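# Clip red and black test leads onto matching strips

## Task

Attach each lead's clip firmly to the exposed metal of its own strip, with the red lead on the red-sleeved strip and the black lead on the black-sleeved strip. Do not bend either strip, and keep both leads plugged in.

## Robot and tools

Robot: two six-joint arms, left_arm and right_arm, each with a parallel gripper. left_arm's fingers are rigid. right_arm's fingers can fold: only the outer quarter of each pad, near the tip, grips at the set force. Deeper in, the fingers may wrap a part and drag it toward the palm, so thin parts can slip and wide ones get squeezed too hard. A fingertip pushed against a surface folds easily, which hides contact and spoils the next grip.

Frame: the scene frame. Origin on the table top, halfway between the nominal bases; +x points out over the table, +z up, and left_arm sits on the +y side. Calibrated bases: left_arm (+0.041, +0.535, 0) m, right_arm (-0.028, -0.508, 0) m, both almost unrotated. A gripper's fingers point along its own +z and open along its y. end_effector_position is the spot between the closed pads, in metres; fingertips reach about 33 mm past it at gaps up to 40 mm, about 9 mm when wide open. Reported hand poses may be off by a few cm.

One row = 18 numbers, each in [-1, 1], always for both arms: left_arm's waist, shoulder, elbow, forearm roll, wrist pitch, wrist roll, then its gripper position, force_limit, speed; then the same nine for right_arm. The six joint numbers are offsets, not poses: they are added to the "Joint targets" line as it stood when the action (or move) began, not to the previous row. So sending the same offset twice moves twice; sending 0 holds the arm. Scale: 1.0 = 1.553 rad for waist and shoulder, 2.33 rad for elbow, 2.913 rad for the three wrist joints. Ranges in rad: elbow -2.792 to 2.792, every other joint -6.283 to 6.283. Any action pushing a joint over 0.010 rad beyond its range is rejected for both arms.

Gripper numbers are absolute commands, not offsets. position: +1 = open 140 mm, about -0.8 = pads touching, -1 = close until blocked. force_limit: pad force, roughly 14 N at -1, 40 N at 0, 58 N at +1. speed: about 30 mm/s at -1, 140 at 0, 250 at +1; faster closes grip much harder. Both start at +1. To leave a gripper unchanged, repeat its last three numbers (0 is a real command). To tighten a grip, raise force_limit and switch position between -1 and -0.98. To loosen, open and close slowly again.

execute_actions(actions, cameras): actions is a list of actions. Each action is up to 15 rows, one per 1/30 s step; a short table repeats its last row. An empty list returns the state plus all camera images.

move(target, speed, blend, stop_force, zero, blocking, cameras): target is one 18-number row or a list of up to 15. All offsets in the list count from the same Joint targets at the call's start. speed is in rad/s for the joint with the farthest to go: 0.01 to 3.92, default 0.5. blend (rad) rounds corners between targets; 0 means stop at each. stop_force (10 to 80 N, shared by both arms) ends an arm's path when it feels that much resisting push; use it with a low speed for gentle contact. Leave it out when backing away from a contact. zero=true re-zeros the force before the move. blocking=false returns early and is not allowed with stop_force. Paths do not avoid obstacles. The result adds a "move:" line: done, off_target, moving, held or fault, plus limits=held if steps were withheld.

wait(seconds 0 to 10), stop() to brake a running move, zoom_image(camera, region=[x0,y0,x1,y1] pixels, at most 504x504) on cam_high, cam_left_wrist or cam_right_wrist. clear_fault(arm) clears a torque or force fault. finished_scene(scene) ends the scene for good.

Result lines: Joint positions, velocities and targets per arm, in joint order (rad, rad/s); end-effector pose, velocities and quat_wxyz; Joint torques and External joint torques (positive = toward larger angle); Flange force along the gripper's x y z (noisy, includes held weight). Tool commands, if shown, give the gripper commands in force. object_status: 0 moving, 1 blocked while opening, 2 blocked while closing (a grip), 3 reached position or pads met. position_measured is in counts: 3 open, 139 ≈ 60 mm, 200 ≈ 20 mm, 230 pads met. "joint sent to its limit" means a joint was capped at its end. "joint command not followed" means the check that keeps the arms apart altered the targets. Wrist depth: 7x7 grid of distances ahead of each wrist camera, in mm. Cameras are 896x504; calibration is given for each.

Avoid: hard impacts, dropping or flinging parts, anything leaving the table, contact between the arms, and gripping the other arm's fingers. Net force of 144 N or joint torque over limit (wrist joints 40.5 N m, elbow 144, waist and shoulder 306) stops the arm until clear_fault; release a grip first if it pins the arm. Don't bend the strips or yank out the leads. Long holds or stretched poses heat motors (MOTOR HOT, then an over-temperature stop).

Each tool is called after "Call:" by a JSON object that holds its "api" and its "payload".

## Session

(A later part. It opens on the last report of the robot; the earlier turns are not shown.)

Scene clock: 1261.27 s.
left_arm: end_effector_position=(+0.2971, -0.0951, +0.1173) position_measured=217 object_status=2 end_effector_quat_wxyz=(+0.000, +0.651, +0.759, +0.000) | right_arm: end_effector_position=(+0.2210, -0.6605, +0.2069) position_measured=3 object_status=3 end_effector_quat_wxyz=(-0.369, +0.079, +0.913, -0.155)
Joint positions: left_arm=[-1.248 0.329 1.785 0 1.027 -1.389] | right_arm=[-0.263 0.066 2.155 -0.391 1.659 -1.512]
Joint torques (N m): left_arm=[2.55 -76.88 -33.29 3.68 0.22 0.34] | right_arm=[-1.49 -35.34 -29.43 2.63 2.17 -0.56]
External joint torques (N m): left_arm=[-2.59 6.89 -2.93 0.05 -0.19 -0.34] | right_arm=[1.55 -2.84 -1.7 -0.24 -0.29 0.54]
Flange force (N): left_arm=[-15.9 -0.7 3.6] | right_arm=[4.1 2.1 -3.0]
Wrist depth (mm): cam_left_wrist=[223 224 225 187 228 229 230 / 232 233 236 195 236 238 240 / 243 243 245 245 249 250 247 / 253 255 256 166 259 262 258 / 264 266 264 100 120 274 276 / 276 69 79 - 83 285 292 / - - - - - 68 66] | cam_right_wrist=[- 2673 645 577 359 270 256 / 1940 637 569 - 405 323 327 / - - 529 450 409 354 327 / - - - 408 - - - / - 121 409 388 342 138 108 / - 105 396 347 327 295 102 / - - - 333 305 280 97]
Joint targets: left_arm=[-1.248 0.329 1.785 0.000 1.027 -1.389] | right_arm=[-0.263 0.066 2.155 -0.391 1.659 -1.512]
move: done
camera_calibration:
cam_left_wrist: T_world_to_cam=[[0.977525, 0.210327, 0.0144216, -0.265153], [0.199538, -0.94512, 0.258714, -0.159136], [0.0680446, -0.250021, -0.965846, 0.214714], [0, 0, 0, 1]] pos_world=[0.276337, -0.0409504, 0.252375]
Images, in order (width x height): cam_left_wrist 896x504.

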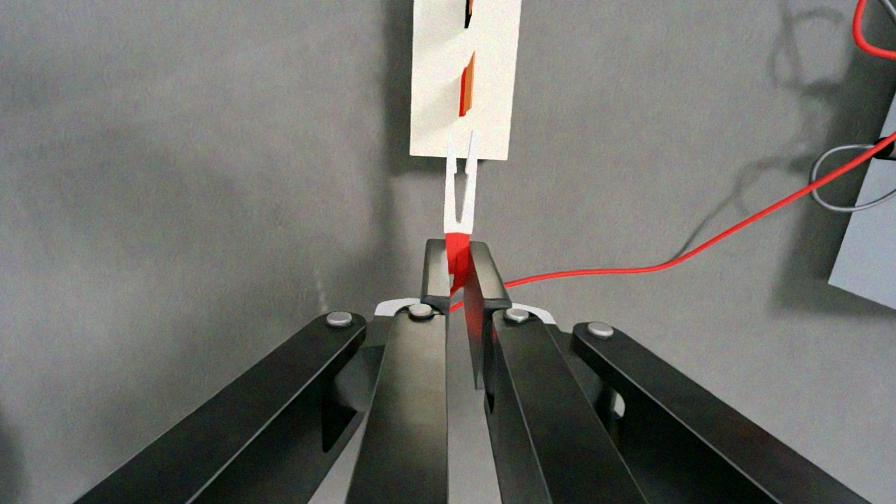

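Call:
{"api": "move", "payload": {"target": [0.00281, -0.00862, 0.00812, 0, -0.0019, 0.0015, -1, -1, -1, 0, 0, 0, 0, 0, 0, 1, 1, 1], "speed": 0.02, "cameras": ["cam_left_wrist"]}}

Call:
{"api": "zoom_image", "payload": {"camera": "cam_left_wrist", "region": [430, 80, 500, 240]}}

Scene clock: 1284.57 s.
left_arm: end_effector_position=(+0.2967, -0.0851, +0.1173) position_measured=217 object_status=2 end_effector_quat_wxyz=(+0.000, +0.651, +0.759, +0.000) | right_arm: end_effector_position=(+0.2210, -0.6605, +0.2069) position_measured=3 object_status=3 end_effector_quat_wxyz=(-0.369, +0.079, +0.913, -0.155)
Joint positions: left_arm=[-1.244 0.316 1.804 0 1.021 -1.385] | right_arm=[-0.263 0.066 2.155 -0.391 1.659 -1.512]
Joint torques (N m): left_arm=[1.91 -76.52 -33.4 3.69 0.19 0.38] | right_arm=[-2 -35.31 -29.54 2.64 2.19 -0.55]
External joint torques (N m): left_arm=[-1.9 7.92 -2.65 0.02 -0.15 -0.38] | right_arm=[2.16 -2.88 -1.55 -0.25 -0.32 0.53]
Flange force (N): left_arm=[-16.6 0.5 4.8] | right_arm=[4.3 3.3 -3.1]
Wrist depth (mm): cam_left_wrist=[223 224 226 187 228 229 231 / 232 234 234 193 238 239 240 / 242 243 245 200 248 249 249 / 253 254 256 252 261 261 258 / 265 266 263 100 120 275 275 / 277 69 79 - 83 283 289 / - - - - - 68 302] | cam_right_wrist=[1807 814 650 542 343 271 256 / 1985 - - - 396 323 326 / - 613 - 463 404 351 330 / - - 481 - 365 330 301 / 583 121 425 375 - 137 108 / - 113 416 349 335 - 102 / - - 362 325 302 283 97]
Joint targets: left_arm=[-1.244 0.316 1.804 0.000 1.021 -1.385] | right_arm=[-0.263 0.066 2.155 -0.391 1.659 -1.512]
move: done
camera_calibration:
cam_left_wrist: T_world_to_cam=[[0.977525, 0.210327, 0.0144216, -0.266886], [0.199538, -0.94512, 0.258714, -0.14951], [0.0680446, -0.250021, -0.965846, 0.217266], [0, 0, 0, 1]] pos_world=[0.275937, -0.0308504, 0.252375]
Images, in order (width x height): cam_left_wrist 896x504.

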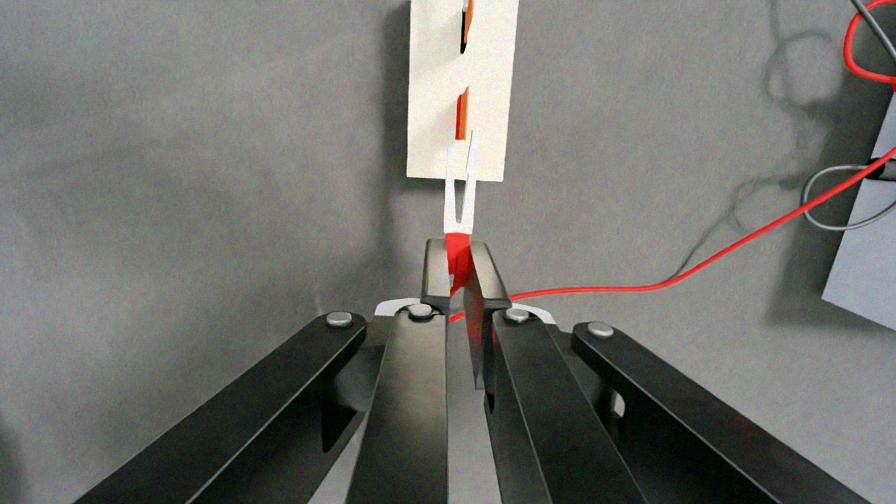

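Scaled by 3.150 from the camera's 896x504 image, which has a finer 1280x720 frame.

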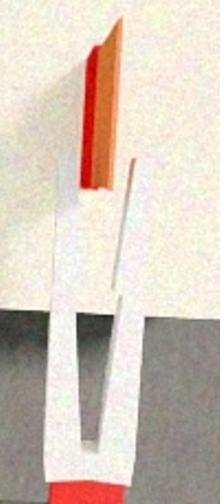

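Call:
{"api": "move", "payload": {"target": [0.00164, -0.00938, 0.00873, 0, -0.00198, 0.00088, -1, -1, -1, 0, 0, 0, 0, 0, 0, 1, 1, 1], "speed": 0.015, "cameras": ["cam_left_wrist", "cam_high"]}}

Call:
{"api": "zoom_image", "payload": {"camera": "cam_left_wrist", "region": [430, 80, 500, 240]}}

Call:
{"api": "zoom_image", "payload": {"camera": "cam_high", "region": [380, 80, 490, 170]}}

Scene clock: 1326.07 s.
left_arm: end_effector_position=(+0.2948, -0.0747, +0.1173) position_measured=217 object_status=2 end_effector_quat_wxyz=(+0.000, +0.651, +0.759, +0.000) | right_arm: end_effector_position=(+0.2210, -0.6605, +0.2069) position_measured=3 object_status=3 end_effector_quat_wxyz=(-0.369, +0.079, +0.913, -0.155)
Joint positions: left_arm=[-1.241 0.301 1.825 0 1.015 -1.383] | right_arm=[-0.263 0.066 2.155 -0.391 1.659 -1.512]
Joint torques (N m): left_arm=[2.37 -73.99 -33.31 3.68 0.21 0.35] | right_arm=[-1.91 -35.4 -29.4 2.65 2.17 -0.56]
External joint torques (N m): left_arm=[-2.38 7.37 -2.54 0.02 -0.17 -0.35] | right_arm=[1.92 -2.78 -1.83 -0.24 -0.29 0.54]
Flange force (N): left_arm=[-15.7 -0.4 4.5] | right_arm=[3.9 2.7 -3.5]
Wrist depth (mm): cam_left_wrist=[223 224 226 187 228 229 230 / 232 233 234 194 236 239 239 / 243 246 246 202 250 250 249 / 253 254 256 252 259 261 256 / 264 266 264 100 266 272 273 / 276 69 80 - 83 284 289 / - - - - - 68 303] | cam_right_wrist=[- - 637 523 422 271 255 / - - 566 - 406 324 325 / 679 - - - 399 354 341 / - - 463 414 369 334 318 / - 121 - 370 - 137 114 / - 104 - 351 - - 102 / - - 360 333 - 278 97]
Joint targets: left_arm=[-1.241 0.301 1.825 0.000 1.015 -1.383] | right_arm=[-0.263 0.066 2.155 -0.391 1.659 -1.512]
move: done
camera_calibration:
cam_left_wrist: T_world_to_cam=[[0.977532, 0.210302, 0.0143275, -0.267174], [0.199539, -0.945125, 0.258694, -0.139392], [0.0679451, -0.250023, -0.965853, 0.22], [0, 0, 0, 1]] pos_world=[0.274037, -0.0205503, 0.252375]
Images, in order (width x height): cam_high 896x504, cam_left_wrist 896x504.

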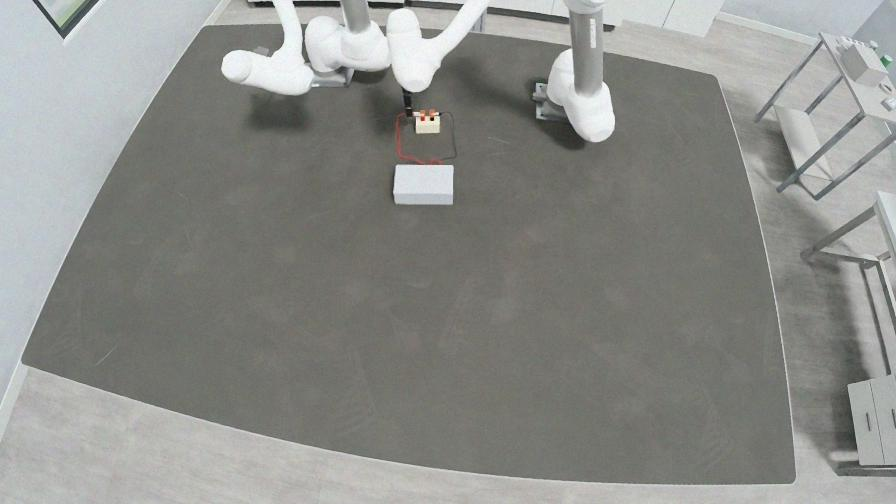

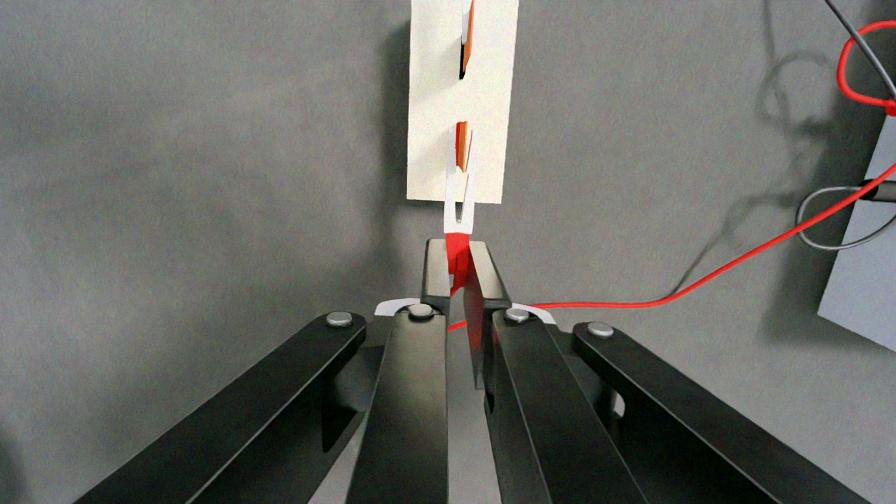

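Scaled by 3.150 from the camera's 896x504 image, which has a finer 1280x720 frame.

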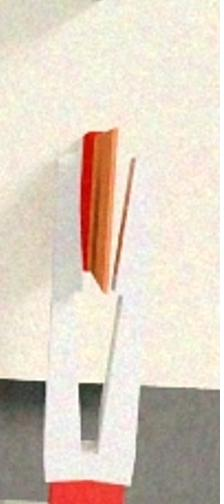

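Scaled by 4.582 from the camera's 896x504 image, which has a finer 1280x720 frame.

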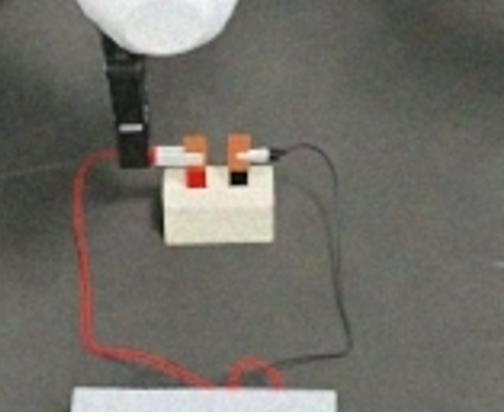

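Call:
{"api": "move", "payload": {"target": [0, 0, 0, 0, 0, 0, -0.35, -1, -1, 0, 0, 0, 0, 0, 0, 1, 1, 1], "cameras": ["cam_left_wrist", "cam_high"]}}

Call:
{"api": "zoom_image", "payload": {"camera": "cam_left_wrist", "region": [390, 0, 540, 300]}}

Call:
{"api": "zoom_image", "payload": {"camera": "cam_high", "region": [380, 80, 490, 170]}}

Scene clock: 1336.20 s.
left_arm: end_effector_position=(+0.2948, -0.0746, +0.1173) position_measured=173 object_status=0 end_effector_quat_wxyz=(+0.000, +0.651, +0.759, +0.000) | right_arm: end_effector_position=(+0.2210, -0.6605, +0.2069) position_measured=3 object_status=3 end_effector_quat_wxyz=(-0.369, +0.079, +0.913, -0.155)
Joint positions: left_arm=[-1.241 0.301 1.825 0 1.015 -1.383] | right_arm=[-0.263 0.066 2.155 -0.391 1.659 -1.512]
Joint torques (N m): left_arm=[2.32 -75.23 -33.17 3.69 0.2 0.39] | right_arm=[-1.78 -35.31 -29.43 2.64 2.19 -0.56]
External joint torques (N m): left_arm=[-2.3 8.15 -2.8 0.02 -0.16 -0.39] | right_arm=[1.8 -3.15 -1.91 -0.23 -0.32 0.55]
Flange force (N): left_arm=[-17.2 0.0 5.0] | right_arm=[4.5 2.4 -3.5]
Wrist depth (mm): cam_left_wrist=[223 224 226 187 228 229 230 / 232 233 235 196 238 239 240 / 244 244 245 201 248 250 248 / 253 254 256 170 259 261 253 / 265 263 96 270 130 274 276 / 275 - - 283 75 96 289 / - 71 - 298 - - 67] | cam_right_wrist=[2047 2381 655 - 334 272 257 / - - - - 396 323 327 / 695 - - - 399 349 - / 640 - - - 374 - 300 / - 121 425 359 348 138 108 / - 105 - 356 303 298 102 / - - 354 - - 285 97]
Joint targets: left_arm=[-1.241 0.301 1.825 0.000 1.015 -1.383] | right_arm=[-0.263 0.066 2.155 -0.391 1.659 -1.512]
move: done
camera_calibration:
cam_left_wrist: T_world_to_cam=[[0.977532, 0.210302, 0.0143275, -0.267195], [0.199539, -0.945125, 0.258694, -0.139297], [0.0679451, -0.250023, -0.965853, 0.220025], [0, 0, 0, 1]] pos_world=[0.274037, -0.0204503, 0.252375]
Images, in order (width x height): cam_high 896x504, cam_left_wrist 896x504.

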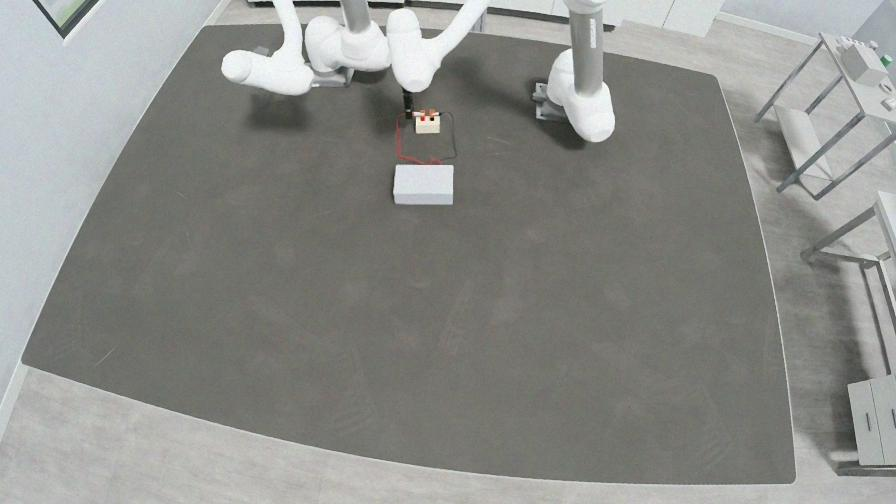

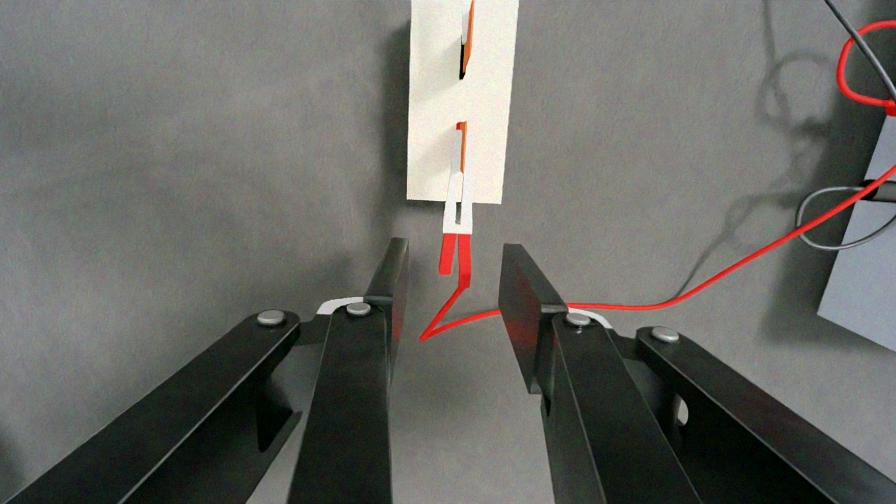

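Scaled by 1.680 from the camera's 896x504 image, which has a finer 1280x720 frame.

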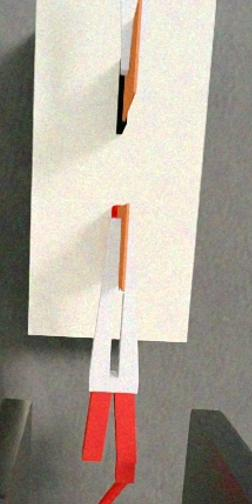

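Scaled by 4.582 from the camera's 896x504 image, which has a finer 1280x720 frame.

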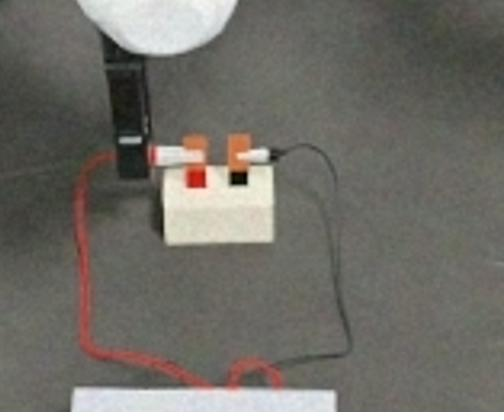

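Call:
{"api": "move", "payload": {"target": [0, -0.04889, -0.0454, 0, 0.06238, 0, -0.35, -1, -1, 0, 0, 0, 0, 0, 0, 1, 1, 1], "speed": 0.1, "cameras": ["all"]}}

Call:
{"api": "zoom_image", "payload": {"camera": "cam_left_wrist", "region": [390, 0, 540, 240]}}

Call:
{"api": "zoom_image", "payload": {"camera": "cam_high", "region": [380, 80, 490, 170]}}

Scene clock: 1353.87 s.
left_arm: end_effector_position=(+0.2948, -0.0747, +0.2202) position_measured=173 object_status=3 end_effector_quat_wxyz=(+0.000, +0.651, +0.759, +0.000) | right_arm: end_effector_position=(+0.2210, -0.6605, +0.2069) position_measured=3 object_status=3 end_effector_quat_wxyz=(-0.369, +0.079, +0.913, -0.155)
Joint positions: left_arm=[-1.241 0.225 1.719 0 1.197 -1.383] | right_arm=[-0.263 0.066 2.155 -0.391 1.659 -1.512]
Joint torques (N m): left_arm=[1.95 -71.34 -36.57 4.04 0.23 0.35] | right_arm=[-1.66 -35.41 -29.35 2.63 2.21 -0.54]
External joint torques (N m): left_arm=[-1.96 8.68 -2.73 0 -0.18 -0.36] | right_arm=[1.63 -2.79 -1.83 -0.23 -0.33 0.52]
Flange force (N): left_arm=[-18.5 0.9 2.3] | right_arm=[3.9 2.1 -3.2]
Wrist depth (mm): cam_left_wrist=[314 315 318 317 321 323 277 / 327 332 331 335 335 336 278 / 341 344 344 346 352 350 287 / 355 358 359 356 364 363 299 / 373 369 95 378 116 382 383 / - - - 400 75 96 406 / - 71 - 423 - - 66] | cam_right_wrist=[1970 - - 489 429 272 256 / - 648 551 - 404 323 326 / - 593 523 - 402 345 323 / - 519 - - - 148 308 / - 122 - - - 137 114 / - 113 - 338 - 292 102 / - 414 350 329 293 286 -]
Joint targets: left_arm=[-1.241 0.225 1.719 0.000 1.197 -1.383] | right_arm=[-0.263 0.066 2.155 -0.391 1.659 -1.512]
move: done
camera_calibration:
cam_left_wrist: T_world_to_cam=[[0.977525, 0.210327, 0.0144216, -0.2687], [0.199538, -0.94512, 0.258714, -0.165923], [0.0680446, -0.250021, -0.965846, 0.319381], [0, 0, 0, 1]] pos_world=[0.274037, -0.0204504, 0.355275]

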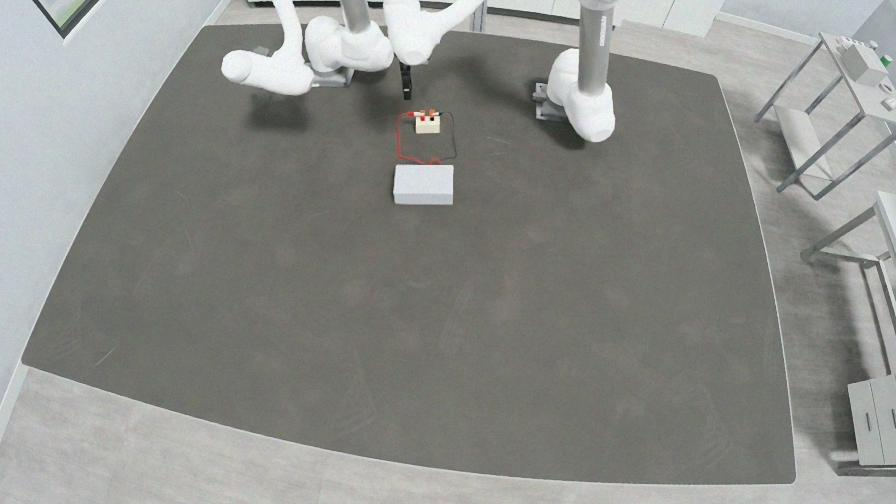

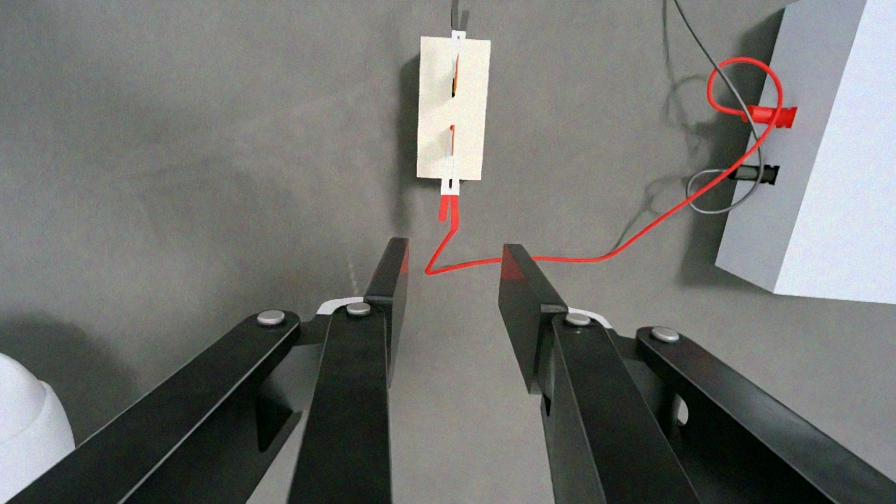

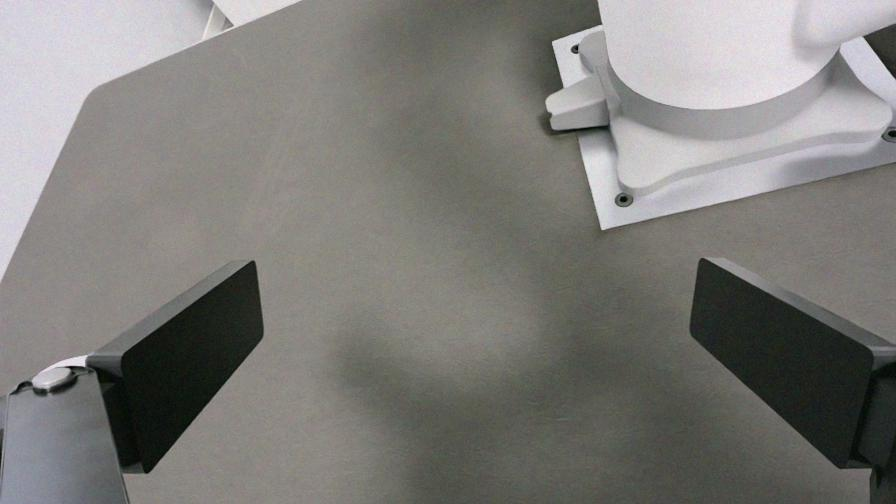

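Scaled by 2.100 from the camera's 896x504 image, which has a finer 1280x720 frame.

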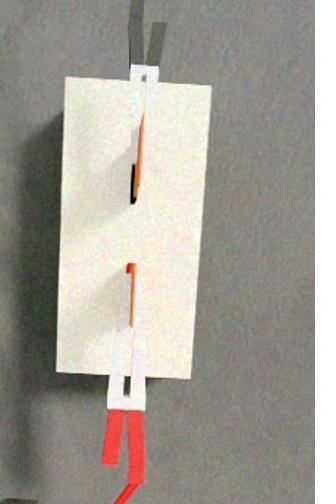

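Scaled by 4.582 from the camera's 896x504 image, which has a finer 1280x720 frame.

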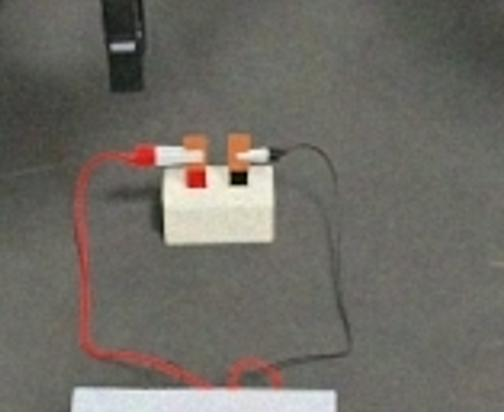

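Call:
{"api": "finished_scene", "payload": {"scene": 1}}

The scene is finished: the task was done.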